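# Press the ivory rocker switch's marked end down

## Task

Push the marked end of the ivory rocker switch down so it stays down, with the switch still lying flat on the table. At the end no part of the robot may be touching the switch. Any drink can, parts box or small stack bin must still be upright, and nothing may end up off the table.

## Robot and tools

ROBOT. Two arms, left_arm and right_arm. Each has six joints, always listed as waist, shoulder, elbow, wrist pitch, wrist yaw, wrist roll, followed by a gripper. Stated joint ranges in radians: waist -2.618 to 3.054, shoulder 0.000 to 3.142, elbow 0.000 to 3.142, wrist pitch -1.571 to 1.571, wrist yaw -1.571 to 1.571, wrist roll -2.094 to 2.094. A joint's true end may differ from these by up to 0.059 rad in either direction.

FRAME. All reported hand positions are in the scene frame, in metres. The origin sits at table-top height, halfway between the two arms' nominal bases. +z points up, +x points out across the table, and left_arm is on the +y side. Image left and right do not correspond to arm names. The gripper's fingers point along its own +z and open along its own y. end_effector_position is the point between the finger pads, roughly 1 cm short of the tips. Printed poses may be a few centimetres off, especially at long reach.

ROW FORMAT. Every motion command is built from rows of 14 numbers in [-1, 1], always covering both arms: left_arm's six joint values then its opening, then right_arm's six joint values then its opening. The joint values are scaled offsets, not angles: 1.0 equals 1.202 rad for the waist, 1.258 for the shoulder, 1.3 for the elbow, 2.073 for wrist pitch, 2.022 for wrist yaw and for wrist roll. Offsets are measured from the Joint targets in effect when the action or move begins, so sending the same offset twice moves the joint twice. Sending 0 for a joint re-commands its current target. The opening value is absolute, not an offset: +1 fully open, -1 closed. A 0 there is a real command (half open), so resend the current value to leave a gripper alone.

execute_actions(actions, cameras). actions is a list of actions; each action is a list of up to 15 rows, one per 1/30 s control step, and a short action keeps its last row for the remaining steps of its 15. An empty list just reports state and images. If an action would push any joint more than 0.059 rad beyond its stated end (judged from the targets at that action's start), it is rejected for both arms; a malformed action, or a first action failing that test, rejects the whole call. The result also includes joint positions at some control steps.

move(target, speed, blend, opening_speed, blocking, cameras). target is one 14-number row, or a list of up to 15 rows, every row counting from the same starting Joint targets (not from the previous row). The joints travel together along a path, so the hand traces a curve, and nothing is avoided. speed is the top rate in rad/s of whichever joint has farthest to go, 0.01 to 2 (default 0.5), one value or one per target. blend, in rad, lets a list round corners instead of stopping at each target. opening_speed (0.2 or more, scale units per second) makes the grippers change gradually. blocking=false returns after about 0.5 s while the move continues. The result adds a move: line, e.g. done, off_target (resting more than 0.035 rad off), moving, held or fault, plus limits=held if steps were withheld and each lagging arm's worst joint. done does not mean no contact. Faster moves and targets set deeper past a contact hit and press harder.

wait(seconds): 0 to 10 s with commands held; a running move keeps going. stop(): brakes a running move, needing some room. zoom_image(camera, region): camera is cam_head_left or cam_head_right; region [x0, y0, x1, y1] in pixels of that camera's latest image, at most 504 by 504. finished_scene(scene): ends the current scene, given its number; irreversible, so call it only when the switch is down, the robot is clear of it and everything else stands.

RESULTS. Joint positions and Joint velocities come per arm in joint order (rad, rad/s), then the finger-pad gap (m; 0.094 fully open). Joint targets are the base for your next offsets. grip_measured is the opening on the command scale. Joint torques include the arm's weight and friction; joints 1 to 3 wrap at ±28 N m. 'joint sent to its limit' means a joint was driven to its end; 'joint command not followed' means the clearance check altered targets. Velocities reading 'within noise' mean the arm is still.

MOTION LIMITS. Each step a joint target stays within a fixed lead of the measured angle (0.202 waist, 0.258 shoulder, 0.3 elbow, 0.573 wrist pitch, 0.522 wrist yaw and roll), and targets that would put the hand over 200 mm from where it is get scaled back, so big motions take several actions; tiny ones may not start.

CAMERAS. cam_head_left and cam_head_right, both 896x504, fixed near 1.05 m height behind the table looking down; their calibration may be off by a couple of degrees and millimetres.

AVOID. Pressing fast or deep into the switch or table, knocking the can, box or bin over, pushing anything off the table, the arms hitting each other, and holding an arm stretched or straining for long: motors heat, a MOTOR HOT line warns at 75 °C and at 90 °C that arm folds away and stops working. After pressing, lift clear so nothing rests on the switch. To end a push against something, command targets back past the measured positions.

Each tool is called by a JSON object that holds its "method" and its "body", one argument or row to a line.

## Session

{"method": "execute_actions", "body": {
  "actions": []
}}

Scene clock: 0.00 s.
left_arm: end_effector_position=(+0.4286, +0.2967, +0.1025) grip_measured=+1.000 end_effector_quat_wxyz=(+0.594, -0.058, +0.801, +0.043) | right_arm: end_effector_position=(+0.4064, -0.2592, +0.1034) grip_measured=+1.000 end_effector_quat_wxyz=(+0.590, +0.008, +0.807, -0.016)
Joint positions: left_arm=[0.015 1.55 0.343 0.908 -0.141 -0.044 0.094] | right_arm=[-0.012 1.559 0.377 0.875 -0.004 -0.019 0.094]
Joint velocities: within noise
Joint torques (N m): no reading
Heat: left arm: 25 °C; right arm: 29 °C.
Joint targets: left_arm=[0.015 1.542 0.351 0.915 -0.142 -0.045] | right_arm=[-0.012 1.553 0.382 0.874 -0.004 -0.019]
Tool commands: left_gripper/opening=+1.0 right_gripper/opening=+1.0

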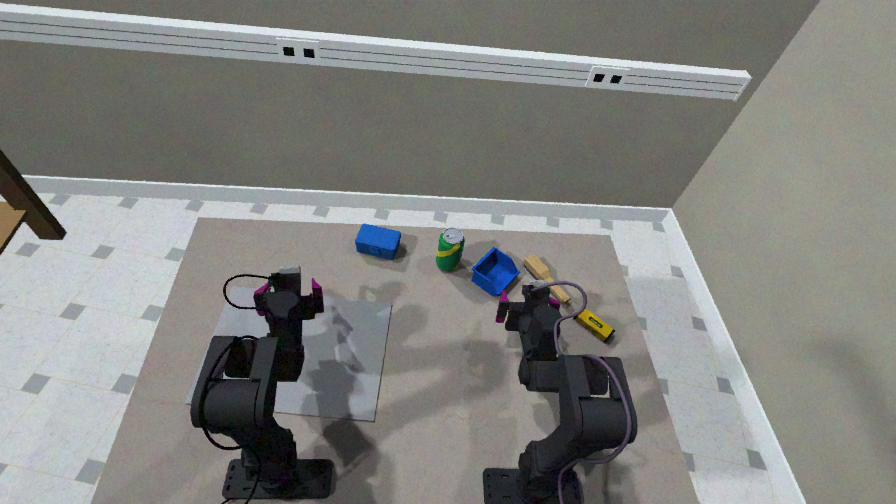

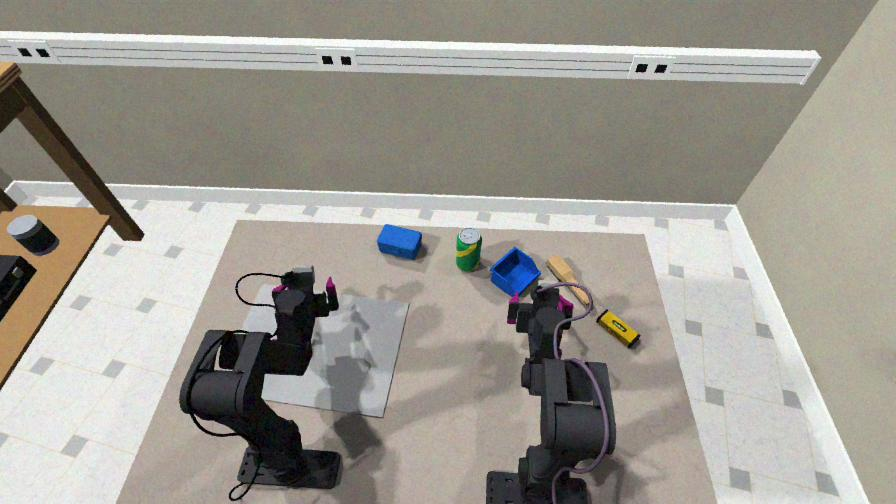

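{"method": "zoom_image", "body": {
  "camera": "cam_head_left",
  "region": [180, 210, 440, 440]
}}

{"method": "zoom_image", "body": {
  "camera": "cam_head_left",
  "region": [420, 210, 680, 440]
}}

{"method": "zoom_image", "body": {
  "camera": "cam_head_right",
  "region": [180, 210, 440, 440]
}}

{"method": "zoom_image", "body": {
  "camera": "cam_head_right",
  "region": [440, 210, 700, 440]
}}

Scaled by 1.938 from the camera's 896x504 image, which has a finer 1280x720 frame.

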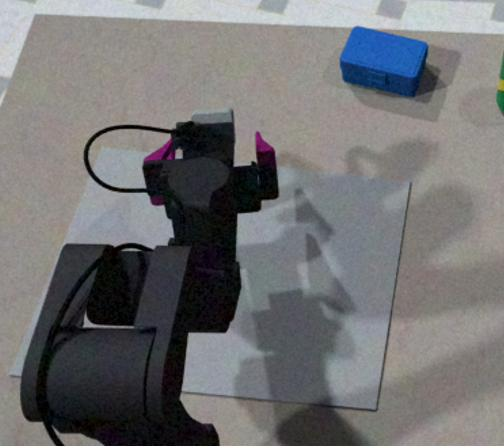

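Scaled by 1.938 from the camera's 896x504 image, which has a finer 1280x720 frame.

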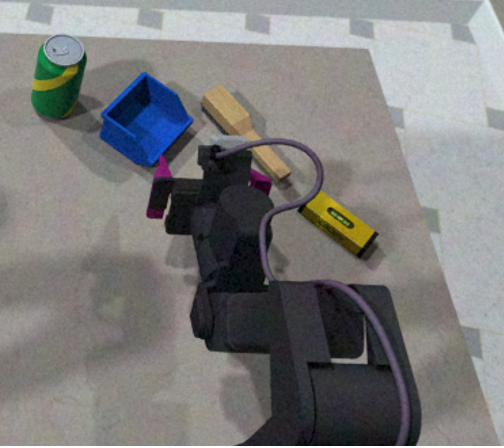

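Scaled by 1.938 from the camera's 896x504 image, which has a finer 1280x720 frame.

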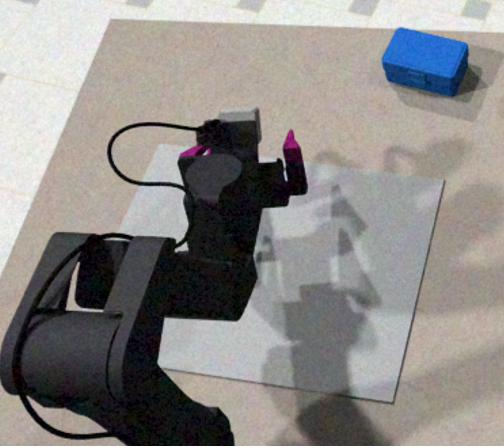

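Scaled by 1.938 from the camera's 896x504 image, which has a finer 1280x720 frame.

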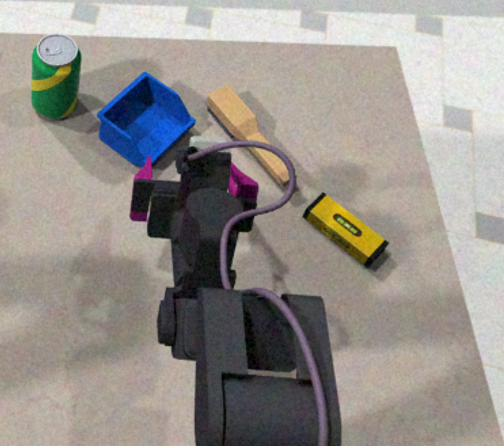

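{"method": "move", "body": {
  "target": [0.5, -0.35, 0, 0, 0, 0, 1, -0.5, -0.35, 0, 0, 0, 0, 1],
  "speed": 0.8
}}

Scene clock: 15.73 s.
left_arm: end_effector_position=(+0.3239, +0.4979, +0.2616) grip_measured=+1.000 end_effector_quat_wxyz=(+0.712, -0.256, +0.605, +0.248) | right_arm: end_effector_position=(+0.3053, -0.4650, +0.2662) grip_measured=+1.000 end_effector_quat_wxyz=(+0.712, +0.200, +0.629, -0.241)
Joint positions: left_arm=[0.61 1.118 0.343 0.912 -0.141 -0.044 0.094] | right_arm=[-0.609 1.126 0.377 0.879 -0.005 -0.018 0.094]
Joint velocities: within noise
Joint torques (N m): left_arm=[0.47 -3.63 8.35 2.14 0.02 -0.01] | right_arm=[-0.36 -3.03 7.87 1.97 0 -0.02]
Heat: left arm: 28 °C; right arm: 31 °C.
Joint targets: left_arm=[0.615 1.102 0.351 0.915 -0.142 -0.045] | right_arm=[-0.613 1.113 0.382 0.874 -0.004 -0.018]
move: done

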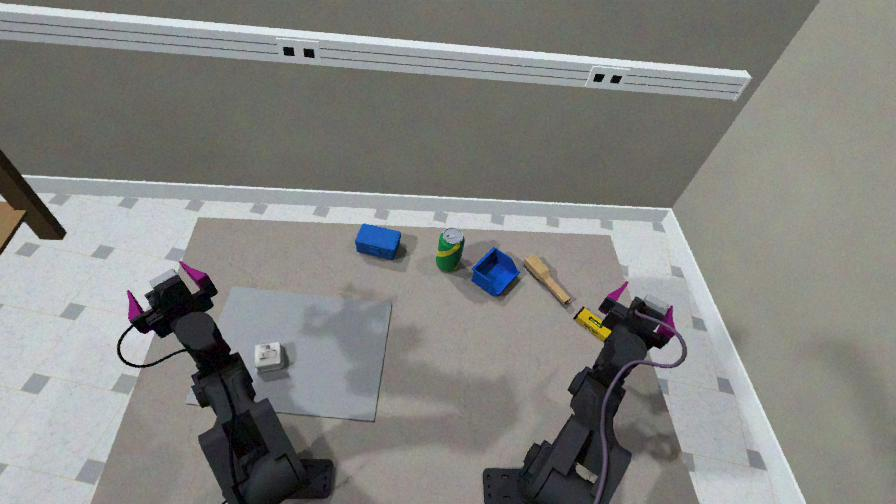

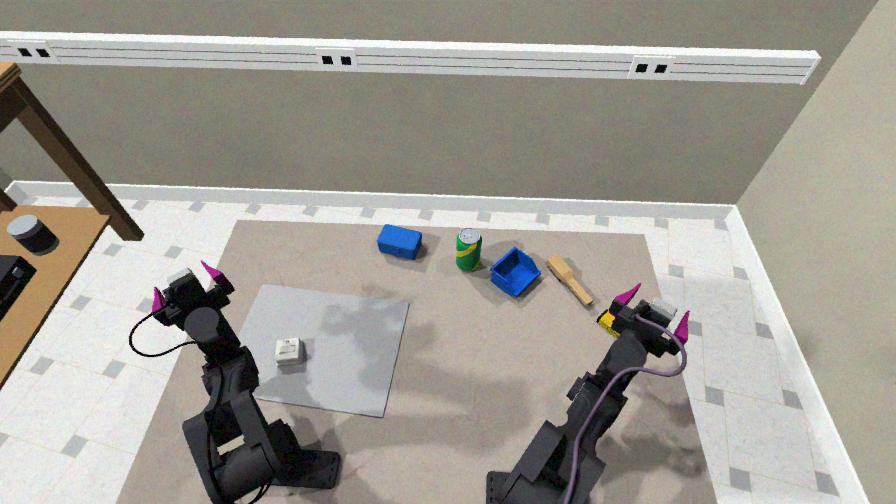

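The switch is visible now on the grey mat. Let me take a closer look.

{"method": "zoom_image", "body": {
  "camera": "cam_head_left",
  "region": [235, 325, 305, 385]
}}

{"method": "zoom_image", "body": {
  "camera": "cam_head_right",
  "region": [255, 320, 325, 380]
}}

Scaled by 7.200 from the camera's 896x504 image, which has a finer 1280x720 frame.

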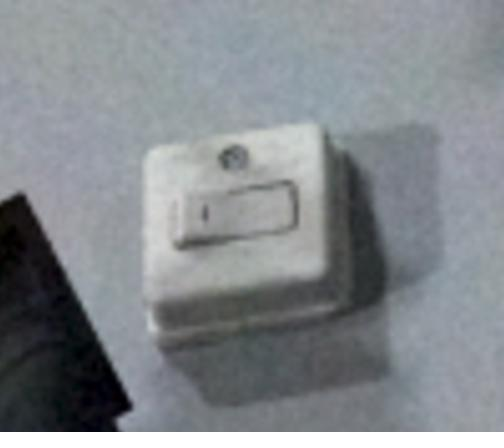

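Scaled by 7.200 from the camera's 896x504 image, which has a finer 1280x720 frame.

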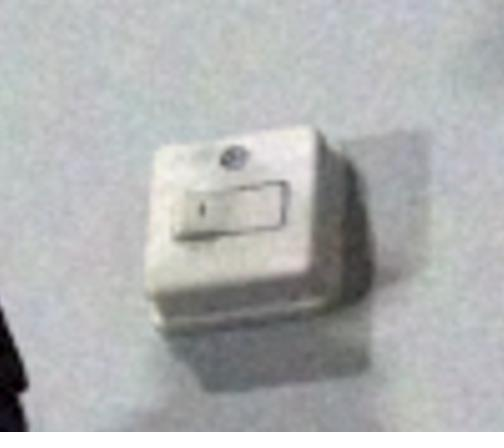

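{"method": "zoom_image", "body": {
  "camera": "cam_head_left",
  "region": [110, 250, 230, 370]
}}

{"method": "zoom_image", "body": {
  "camera": "cam_head_right",
  "region": [580, 260, 710, 390]
}}

Scaled by 4.200 from the camera's 896x504 image, which has a finer 1280x720 frame.

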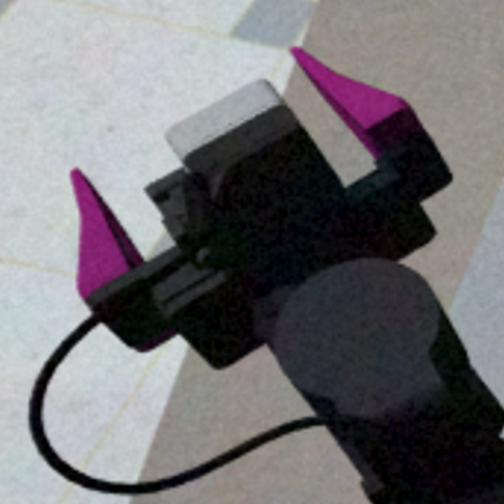

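Scaled by 3.877 from the camera's 896x504 image, which has a finer 1280x720 frame.

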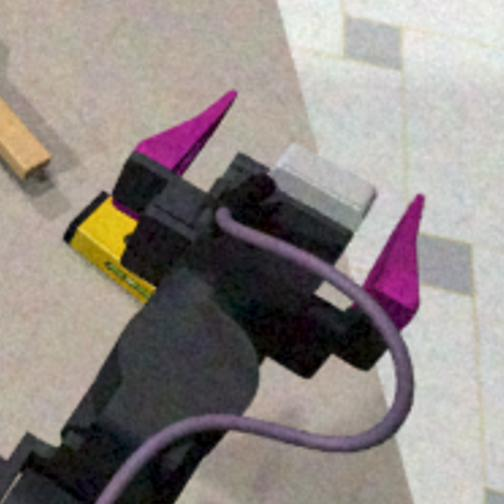

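{"method": "zoom_image", "body": {
  "camera": "cam_head_right",
  "region": [120, 240, 260, 380]
}}

{"method": "zoom_image", "body": {
  "camera": "cam_head_left",
  "region": [560, 260, 700, 400]
}}

Scaled by 3.600 from the camera's 896x504 image, which has a finer 1280x720 frame.

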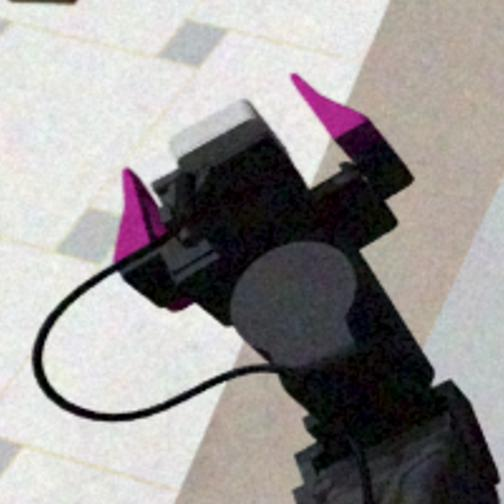

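Scaled by 3.600 from the camera's 896x504 image, which has a finer 1280x720 frame.

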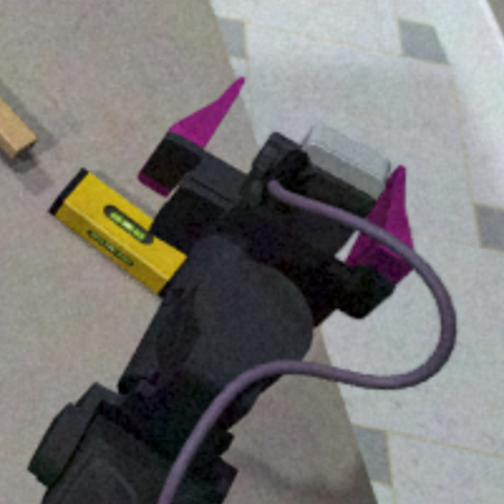

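{"method": "move", "body": {
  "target": [-0.1414, 0.1614, 0.3277, -0.5258, 0.0356, 0.0223, -1, 0, 0, 0, 0, 0, 0, 1],
  "speed": 1.0,
  "opening_speed": 1.0,
  "cameras": []
}}

Scene clock: 64.77 s.
left_arm: end_effector_position=(+0.3689, +0.4432, +0.1338) grip_measured=-0.995 end_effector_quat_wxyz=(+0.397, -0.216, +0.883, +0.123) | right_arm: end_effector_position=(+0.3053, -0.4650, +0.2662) grip_measured=+1.000 end_effector_quat_wxyz=(+0.712, +0.200, +0.629, -0.241)
Joint positions: left_arm=[0.451 1.293 0.747 -0.17 -0.08 -0.009 0] | right_arm=[-0.609 1.126 0.377 0.879 -0.005 -0.018 0.094]
Joint velocities: within noise
Joint torques (N m): left_arm=[-0.54 -3.21 10.88 1.85 0.09 0.06] | right_arm=[-0.36 -3.02 7.8 1.96 0 -0.02]
Heat: left arm: 33 °C; right arm: 33 °C.
Joint targets: left_arm=[0.446 1.305 0.778 -0.175 -0.070 0.000] | right_arm=[-0.613 1.113 0.382 0.874 -0.004 -0.018]
move: done
No camera images: "cameras" was empty.

{"method": "move", "body": {
  "target": [-0.1414, 0.1622, 0.3269, -0.5258, 0.0346, 0, -1, 0, 0, 0, 0, 0, 0, 1],
  "speed": 0.8
}}

Scene clock: 68.67 s.
left_arm: end_effector_position=(+0.2756, +0.3398, +0.1137) grip_measured=-0.995 end_effector_quat_wxyz=(-0.002, -0.136, +0.991, +0.005) | right_arm: end_effector_position=(+0.3053, -0.4650, +0.2662) grip_measured=+1.000 end_effector_quat_wxyz=(+0.712, +0.200, +0.629, -0.241)
Joint positions: left_arm=[0.281 1.494 1.175 -1.256 -0.011 -0.009 0] | right_arm=[-0.609 1.126 0.377 0.879 -0.005 -0.018 0.094]
Joint velocities: within noise
Joint torques (N m): left_arm=[-0.54 -3.7 9.37 0.45 0.16 0.08] | right_arm=[-0.35 -3.02 7.82 1.97 0 -0.02]
Heat: left arm: 32 °C; right arm: 33 °C.
Joint targets: left_arm=[0.276 1.509 1.203 -1.265 0.000 0.000] | right_arm=[-0.613 1.113 0.382 0.874 -0.004 -0.018]
move: done

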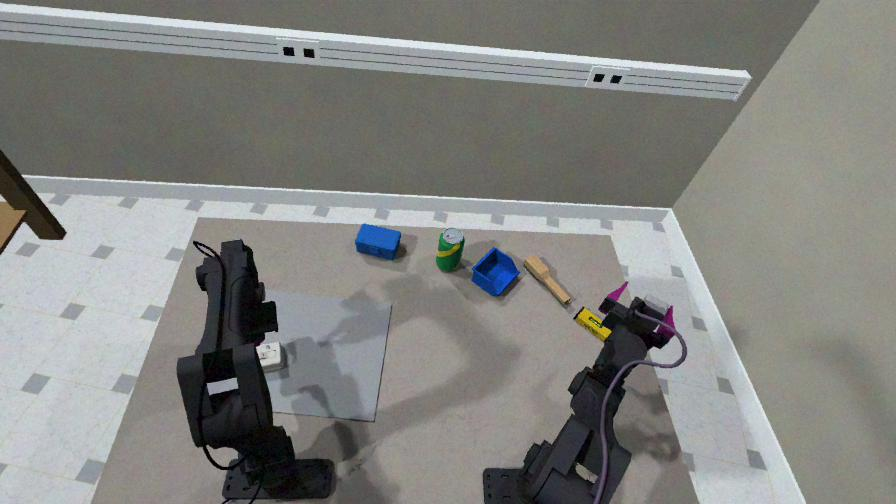

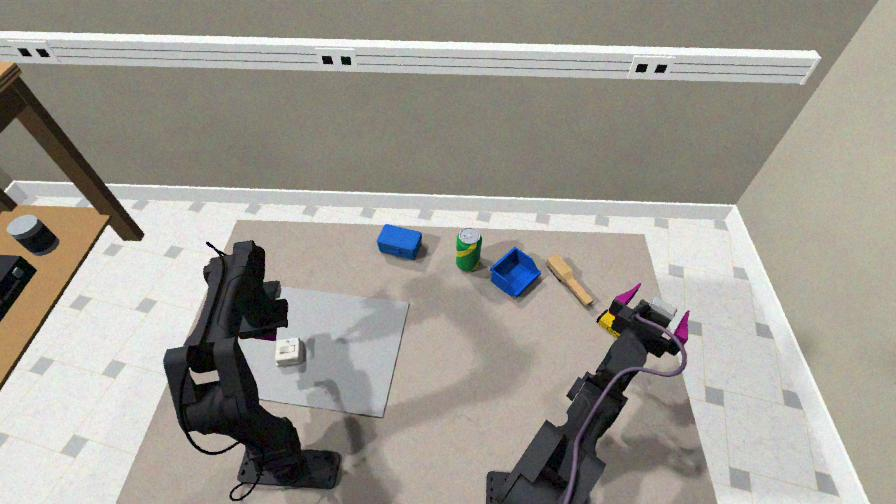

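{"method": "zoom_image", "body": {
  "camera": "cam_head_left",
  "region": [230, 310, 310, 390]
}}

{"method": "zoom_image", "body": {
  "camera": "cam_head_right",
  "region": [235, 290, 315, 370]
}}

Scaled by 6.300 from the camera's 896x504 image, which has a finer 1280x720 frame.

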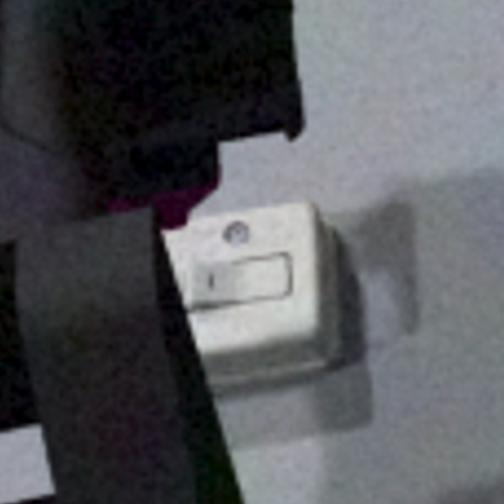

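Scaled by 6.300 from the camera's 896x504 image, which has a finer 1280x720 frame.

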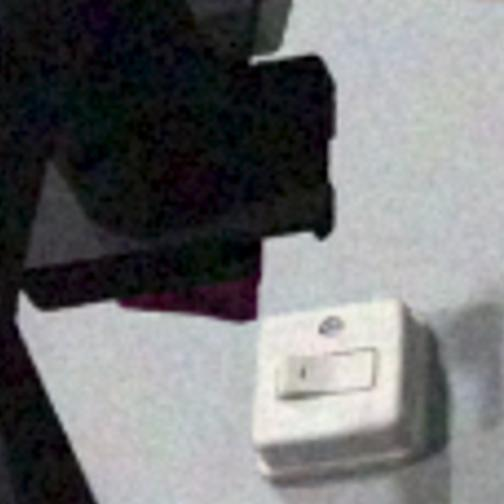

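{"method": "move", "body": {
  "target": [0, 0, 0, 0, 0, 0, -1, 0, 0, 0, 0, 0, 0, -1],
  "speed": 0.8,
  "opening_speed": 1.5
}}

{"method": "zoom_image", "body": {
  "camera": "cam_head_right",
  "region": [600, 260, 700, 360]
}}

{"method": "move", "body": {
  "target": [0, 0, 0, 0, 0, 0, -1, 0, 0, 0, 0, 0, 0.7769, -1],
  "speed": 1.0
}}

{"method": "zoom_image", "body": {
  "camera": "cam_head_right",
  "region": [600, 260, 700, 360]
}}

Scene clock: 80.03 s.
left_arm: end_effector_position=(+0.2753, +0.3398, +0.1137) grip_measured=-0.995 end_effector_quat_wxyz=(-0.003, -0.136, +0.991, +0.005) | right_arm: end_effector_position=(+0.3053, -0.4650, +0.2662) grip_measured=-0.997 end_effector_quat_wxyz=(+0.712, +0.200, +0.629, -0.241)
Joint positions: left_arm=[0.281 1.494 1.175 -1.257 -0.011 -0.009 0] | right_arm=[-0.609 1.126 0.377 0.879 -0.005 -0.018 0]
Joint velocities: within noise
Joint torques (N m): left_arm=[-0.51 -3.75 9.48 0.46 0.11 0.09] | right_arm=[-0.36 -3.02 7.82 1.97 0.01 -0.02]
Heat: left arm: 29 °C; right arm: 33 °C.
Joint targets: left_arm=[0.276 1.509 1.203 -1.265 0.000 0.000] | right_arm=[-0.613 1.113 0.382 0.874 -0.004 -0.018]
move: done

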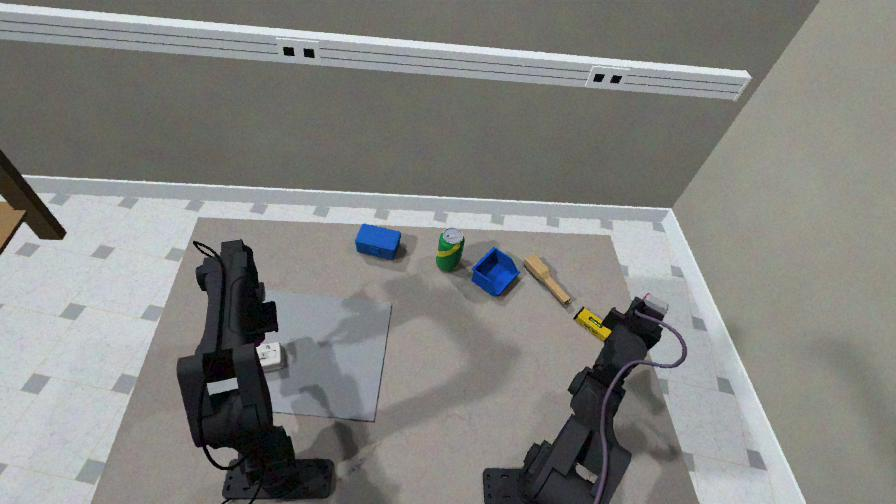

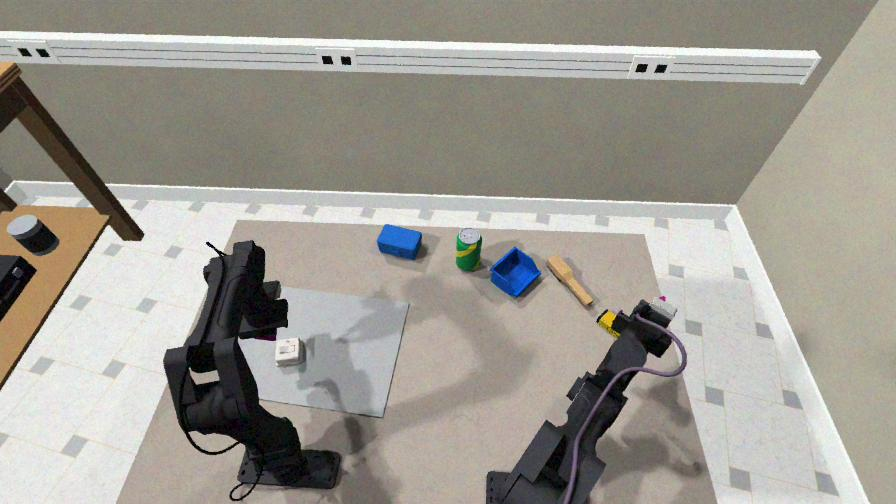

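Scaled by 5.040 from the camera's 896x504 image, which has a finer 1280x720 frame.

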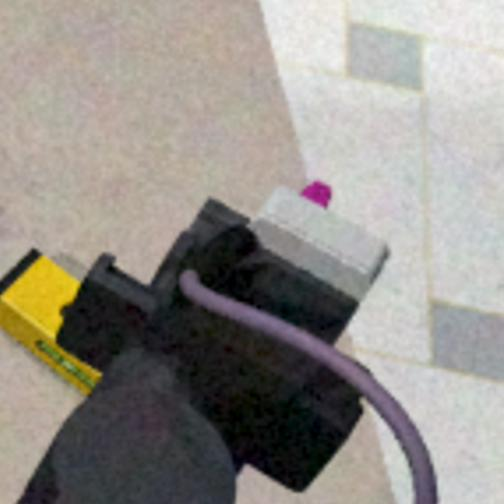

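Scene clock: 82.57 s.
left_arm: end_effector_position=(+0.2753, +0.3398, +0.1137) grip_measured=-0.995 end_effector_quat_wxyz=(-0.003, -0.136, +0.991, +0.005) | right_arm: end_effector_position=(+0.3053, -0.4650, +0.2662) grip_measured=-0.997 end_effector_quat_wxyz=(+0.673, +0.586, +0.303, +0.333)
Joint positions: left_arm=[0.281 1.494 1.175 -1.257 -0.011 -0.009 0] | right_arm=[-0.609 1.126 0.377 0.879 -0.005 1.554 0]
Joint velocities: within noise
Joint torques (N m): left_arm=[-0.57 -3.79 9.32 0.41 0.11 0.06] | right_arm=[-0.36 -3 7.8 1.96 0 -0.05]
Heat: left arm: 29 °C; right arm: 33 °C.
Joint targets: left_arm=[0.276 1.509 1.203 -1.265 0.000 0.000] | right_arm=[-0.613 1.113 0.382 0.874 -0.004 1.552]
move: done

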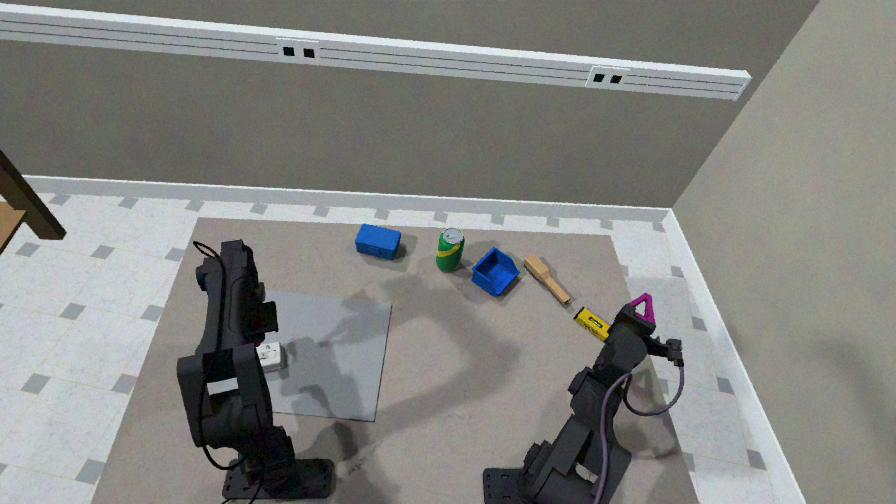

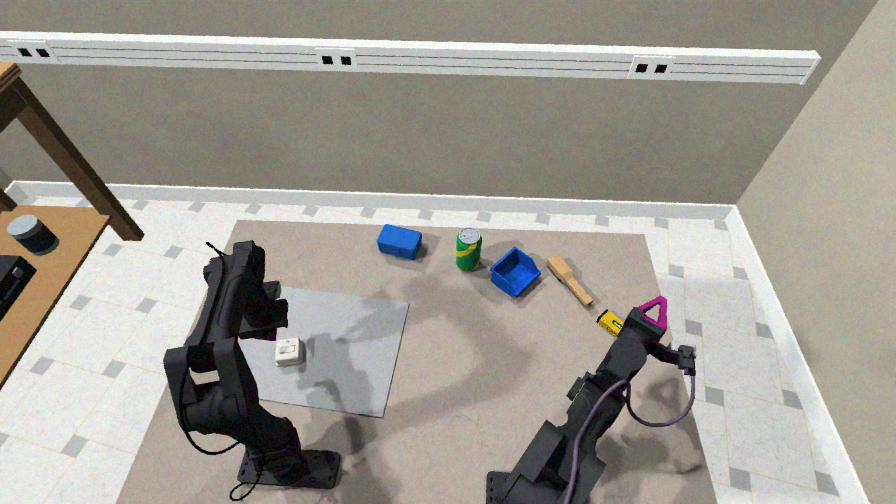

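Scaled by 5.040 from the camera's 896x504 image, which has a finer 1280x720 frame.

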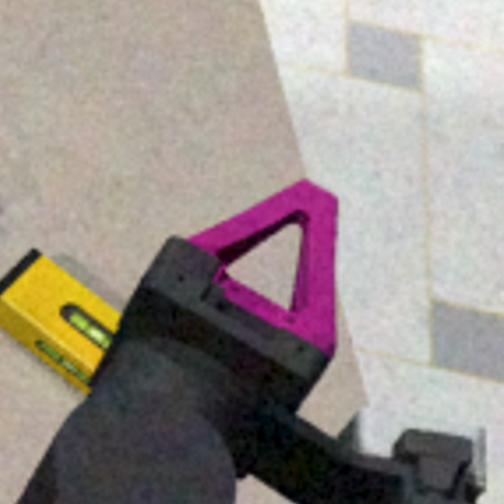

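{"method": "move", "body": {
  "target": [0.004, 0.0588, -0.1146, 0.1095, 0.004, 0, -1, 0, 0, 0, 0, 0, 0, -1],
  "speed": 0.3
}}

{"method": "zoom_image", "body": {
  "camera": "cam_head_left",
  "region": [230, 310, 310, 390]
}}

{"method": "zoom_image", "body": {
  "camera": "cam_head_right",
  "region": [235, 300, 315, 380]
}}

Scene clock: 95.10 s.
left_arm: end_effector_position=(+0.2895, +0.3421, +0.0666) grip_measured=-0.995 end_effector_quat_wxyz=(+0.003, -0.136, +0.991, +0.002) | right_arm: end_effector_position=(+0.3053, -0.4650, +0.2662) grip_measured=-0.997 end_effector_quat_wxyz=(+0.673, +0.586, +0.303, +0.334)
Joint positions: left_arm=[0.281 1.57 1.058 -1.053 -0.003 -0.009 0] | right_arm=[-0.609 1.126 0.377 0.879 -0.005 1.555 0]
Joint velocities: within noise
Joint torques (N m): left_arm=[-0.08 -4.56 6.23 0.69 0.13 0.07] | right_arm=[-0.36 -3.02 7.82 1.97 0 -0.04]
Heat: left arm: 29 °C; right arm: 34 °C.
Joint targets: left_arm=[0.280 1.583 1.053 -1.038 0.008 0.000] | right_arm=[-0.613 1.113 0.382 0.874 -0.004 1.552]
move: done

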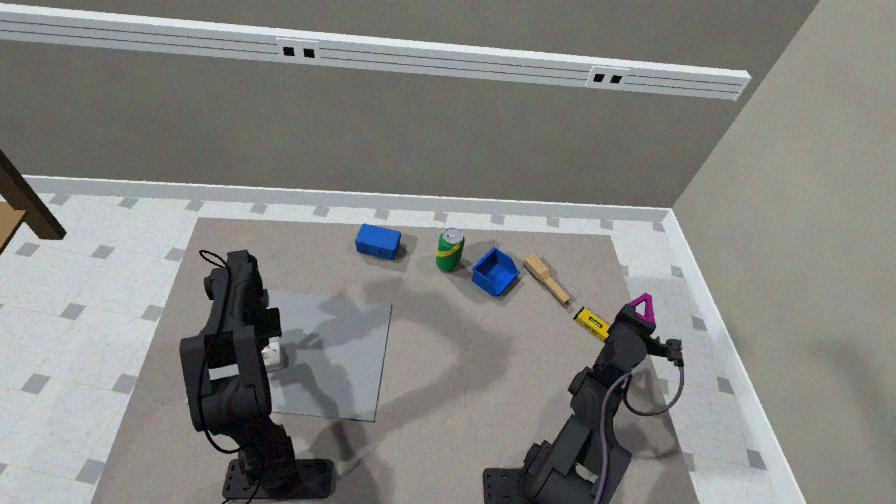

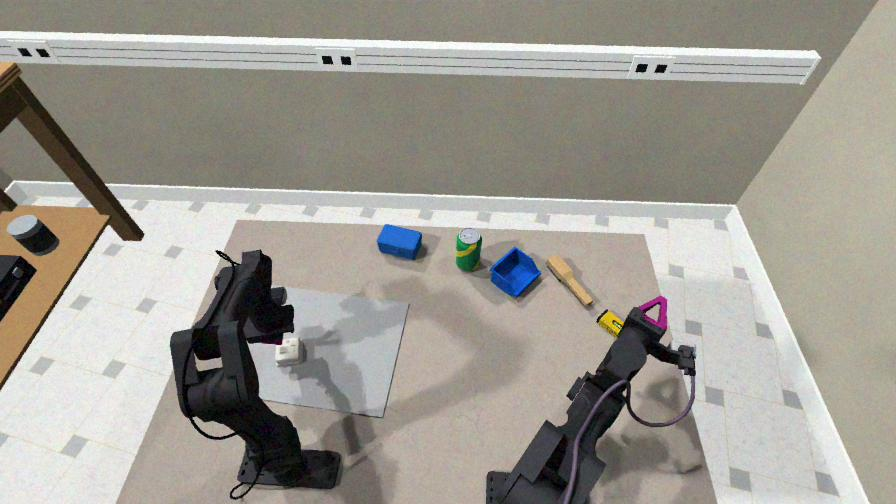

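Scaled by 6.300 from the camera's 896x504 image, which has a finer 1280x720 frame.

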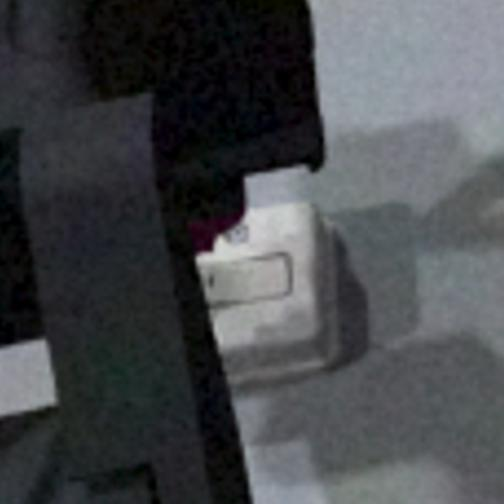

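Scaled by 6.300 from the camera's 896x504 image, which has a finer 1280x720 frame.

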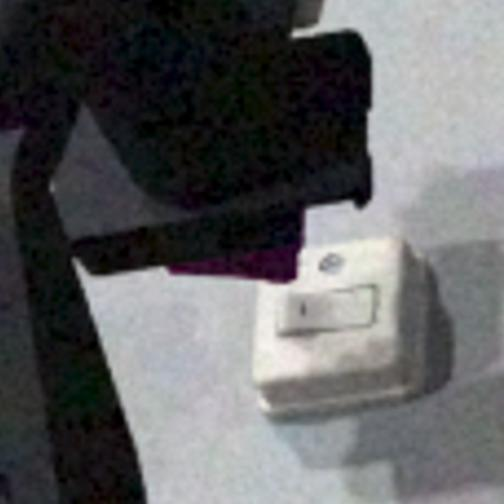

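{"method": "move", "body": {
  "target": [0, 0, 0, 0, 0, 0, 1, 0, 0, 0, 0, 0, 0, -1],
  "speed": 0.5,
  "opening_speed": 1.5
}}

{"method": "zoom_image", "body": {
  "camera": "cam_head_left",
  "region": [220, 300, 320, 400]
}}

{"method": "zoom_image", "body": {
  "camera": "cam_head_right",
  "region": [220, 290, 320, 390]
}}

Scene clock: 115.47 s.
left_arm: end_effector_position=(+0.2898, +0.3422, +0.0666) grip_measured=+0.999 end_effector_quat_wxyz=(+0.004, -0.136, +0.991, +0.002) | right_arm: end_effector_position=(+0.3053, -0.4650, +0.2662) grip_measured=-0.997 end_effector_quat_wxyz=(+0.673, +0.586, +0.303, +0.334)
Joint positions: left_arm=[0.281 1.57 1.058 -1.052 -0.003 -0.009 0.094] | right_arm=[-0.609 1.126 0.377 0.879 -0.005 1.555 0]
Joint velocities: within noise
Joint torques (N m): left_arm=[-0.09 -4.38 6.12 0.7 0.17 0.05] | right_arm=[-0.36 -3 7.82 1.97 0 -0.04]
Heat: left arm: 27 °C; right arm: 34 °C.
Joint targets: left_arm=[0.280 1.583 1.053 -1.038 0.008 0.000] | right_arm=[-0.613 1.113 0.382 0.874 -0.004 1.552]
move: done

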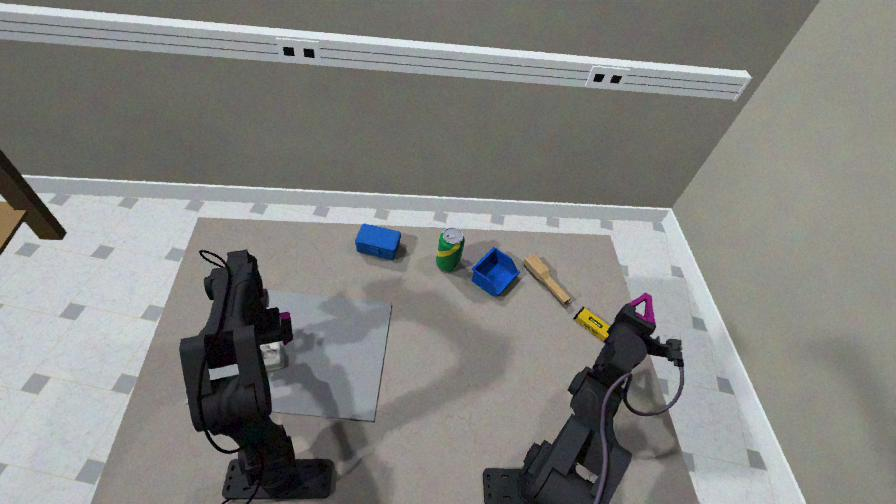

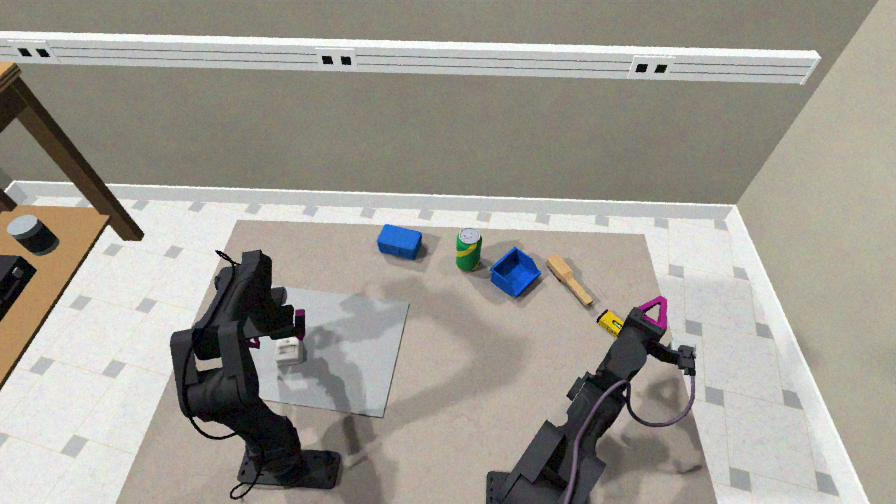

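Scaled by 5.040 from the camera's 896x504 image, which has a finer 1280x720 frame.

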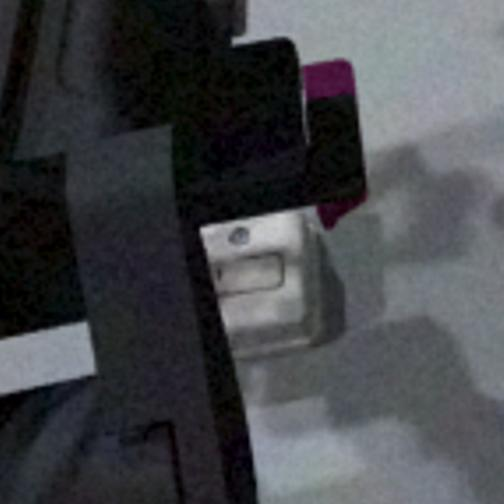

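Scaled by 5.040 from the camera's 896x504 image, which has a finer 1280x720 frame.

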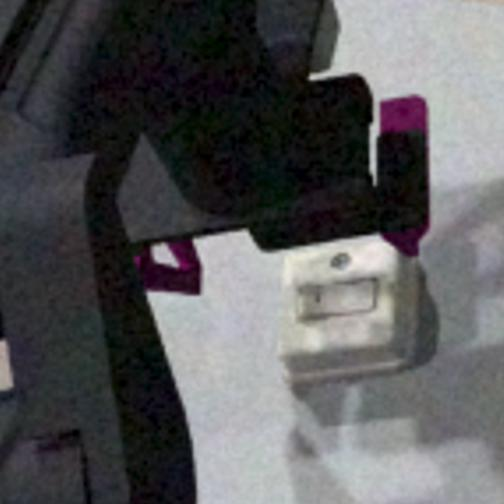

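{"method": "move", "body": {
  "target": [
    [0, 0, 0, 0, 0, 0, -1, 0, 0, 0, 0, 0, 0, -1],
    [0.0063, 0.0207, -0.0323, 0.0299, 0, 0, -1, 0, 0, 0, 0, 0, 0, -1]
  ],
  "speed": 0.2,
  "opening_speed": 1.5
}}

{"method": "zoom_image", "body": {
  "camera": "cam_head_right",
  "region": [240, 310, 320, 390]
}}

Scene clock: 127.40 s.
left_arm: end_effector_position=(+0.2903, +0.3423, +0.0509) grip_measured=-0.995 end_effector_quat_wxyz=(+0.002, -0.136, +0.991, +0.002) | right_arm: end_effector_position=(+0.3053, -0.4650, +0.2662) grip_measured=-0.997 end_effector_quat_wxyz=(+0.673, +0.586, +0.303, +0.334)
Joint positions: left_arm=[0.281 1.594 1.018 -0.991 -0.003 -0.009 0] | right_arm=[-0.609 1.126 0.377 0.879 -0.005 1.555 0]
Joint velocities: within noise
Joint torques (N m): left_arm=[0.39 -4.42 5.96 0.71 0.12 0.05] | right_arm=[-0.36 -3.02 7.82 1.97 0 -0.05]
Heat: left arm: 27 °C; right arm: 34 °C.
Joint targets: left_arm=[0.288 1.609 1.012 -0.976 0.008 0.000] | right_arm=[-0.613 1.113 0.382 0.874 -0.004 1.552]
move: done

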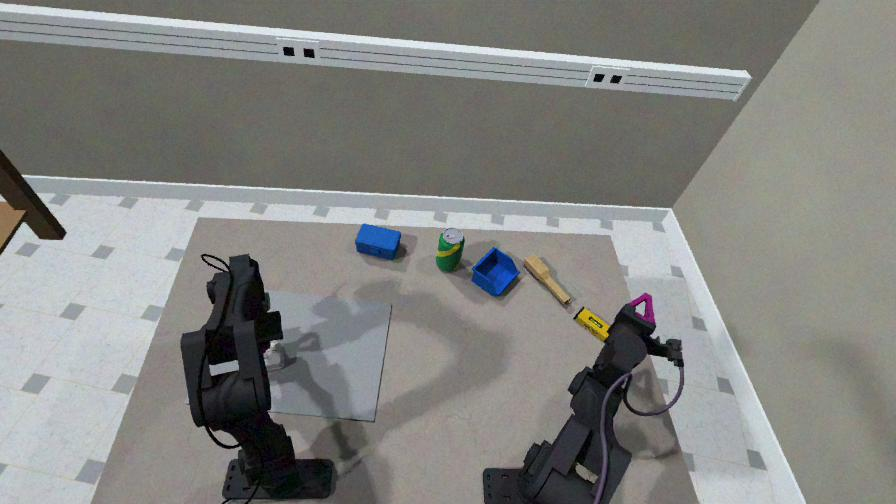

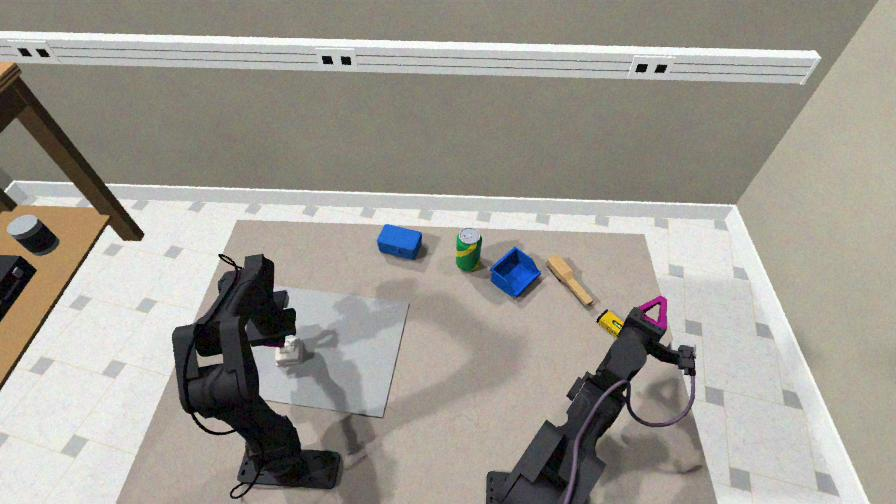

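Scaled by 6.300 from the camera's 896x504 image, which has a finer 1280x720 frame.

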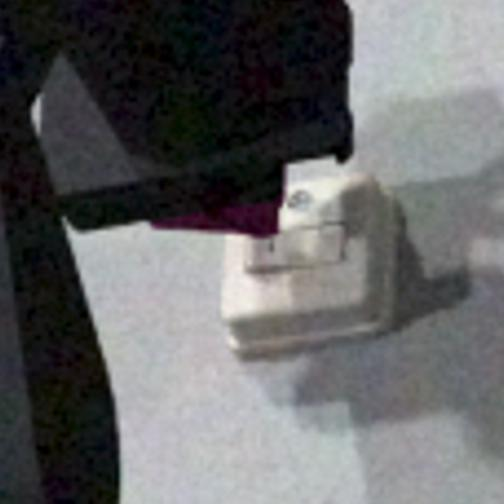

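{"method": "move", "body": {
  "target": [0.0092, 0.0090, -0.0171, 0.0162, 0, 0, -1, 0, 0, 0, 0, 0, 0, -1],
  "speed": 0.2
}}

{"method": "zoom_image", "body": {
  "camera": "cam_head_right",
  "region": [240, 310, 320, 390]
}}

{"method": "zoom_image", "body": {
  "camera": "cam_head_left",
  "region": [230, 310, 310, 390]
}}

Scene clock: 130.87 s.
left_arm: end_effector_position=(+0.2897, +0.3452, +0.0431) grip_measured=-0.995 end_effector_quat_wxyz=(+0.002, -0.142, +0.990, +0.001) | right_arm: end_effector_position=(+0.3053, -0.4650, +0.2662) grip_measured=-0.997 end_effector_quat_wxyz=(+0.673, +0.586, +0.303, +0.334)
Joint positions: left_arm=[0.293 1.605 0.996 -0.957 -0.002 -0.009 0] | right_arm=[-0.609 1.126 0.377 0.879 -0.005 1.555 0]
Joint velocities: within noise
Joint torques (N m): left_arm=[0.54 -4.46 5.87 0.69 0.12 0.08] | right_arm=[-0.36 -3.03 7.83 1.97 0 -0.05]
Heat: left arm: 27 °C; right arm: 35 °C.
Joint targets: left_arm=[0.299 1.620 0.989 -0.942 0.008 0.000] | right_arm=[-0.613 1.113 0.382 0.874 -0.004 1.552]
move: done

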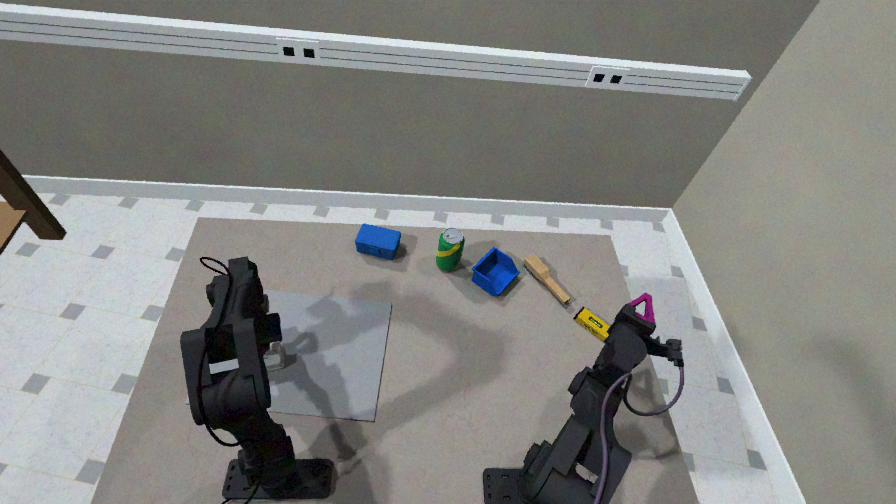

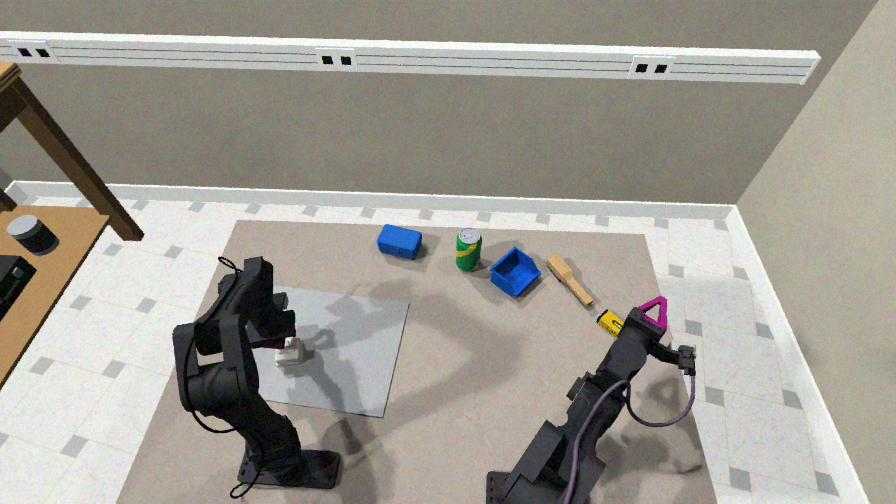

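Scaled by 6.300 from the camera's 896x504 image, which has a finer 1280x720 frame.

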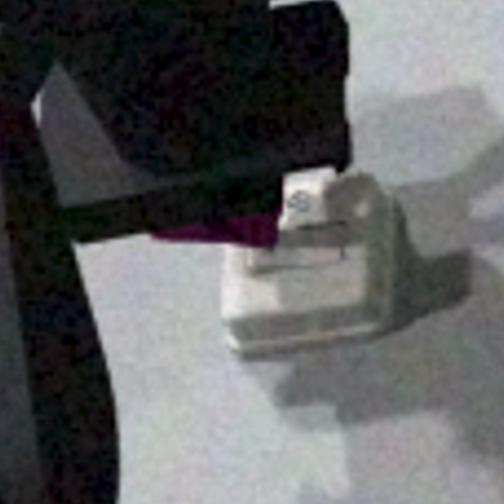

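Scaled by 6.300 from the camera's 896x504 image, which has a finer 1280x720 frame.

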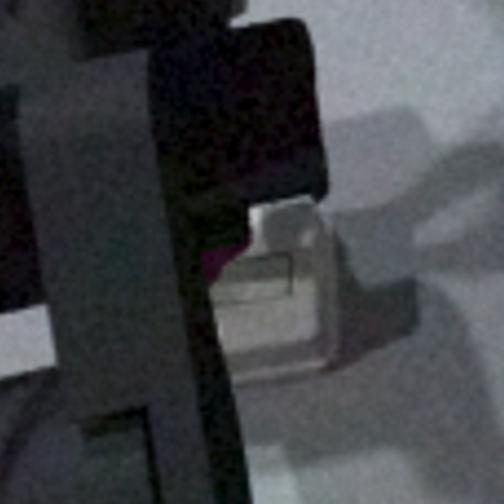

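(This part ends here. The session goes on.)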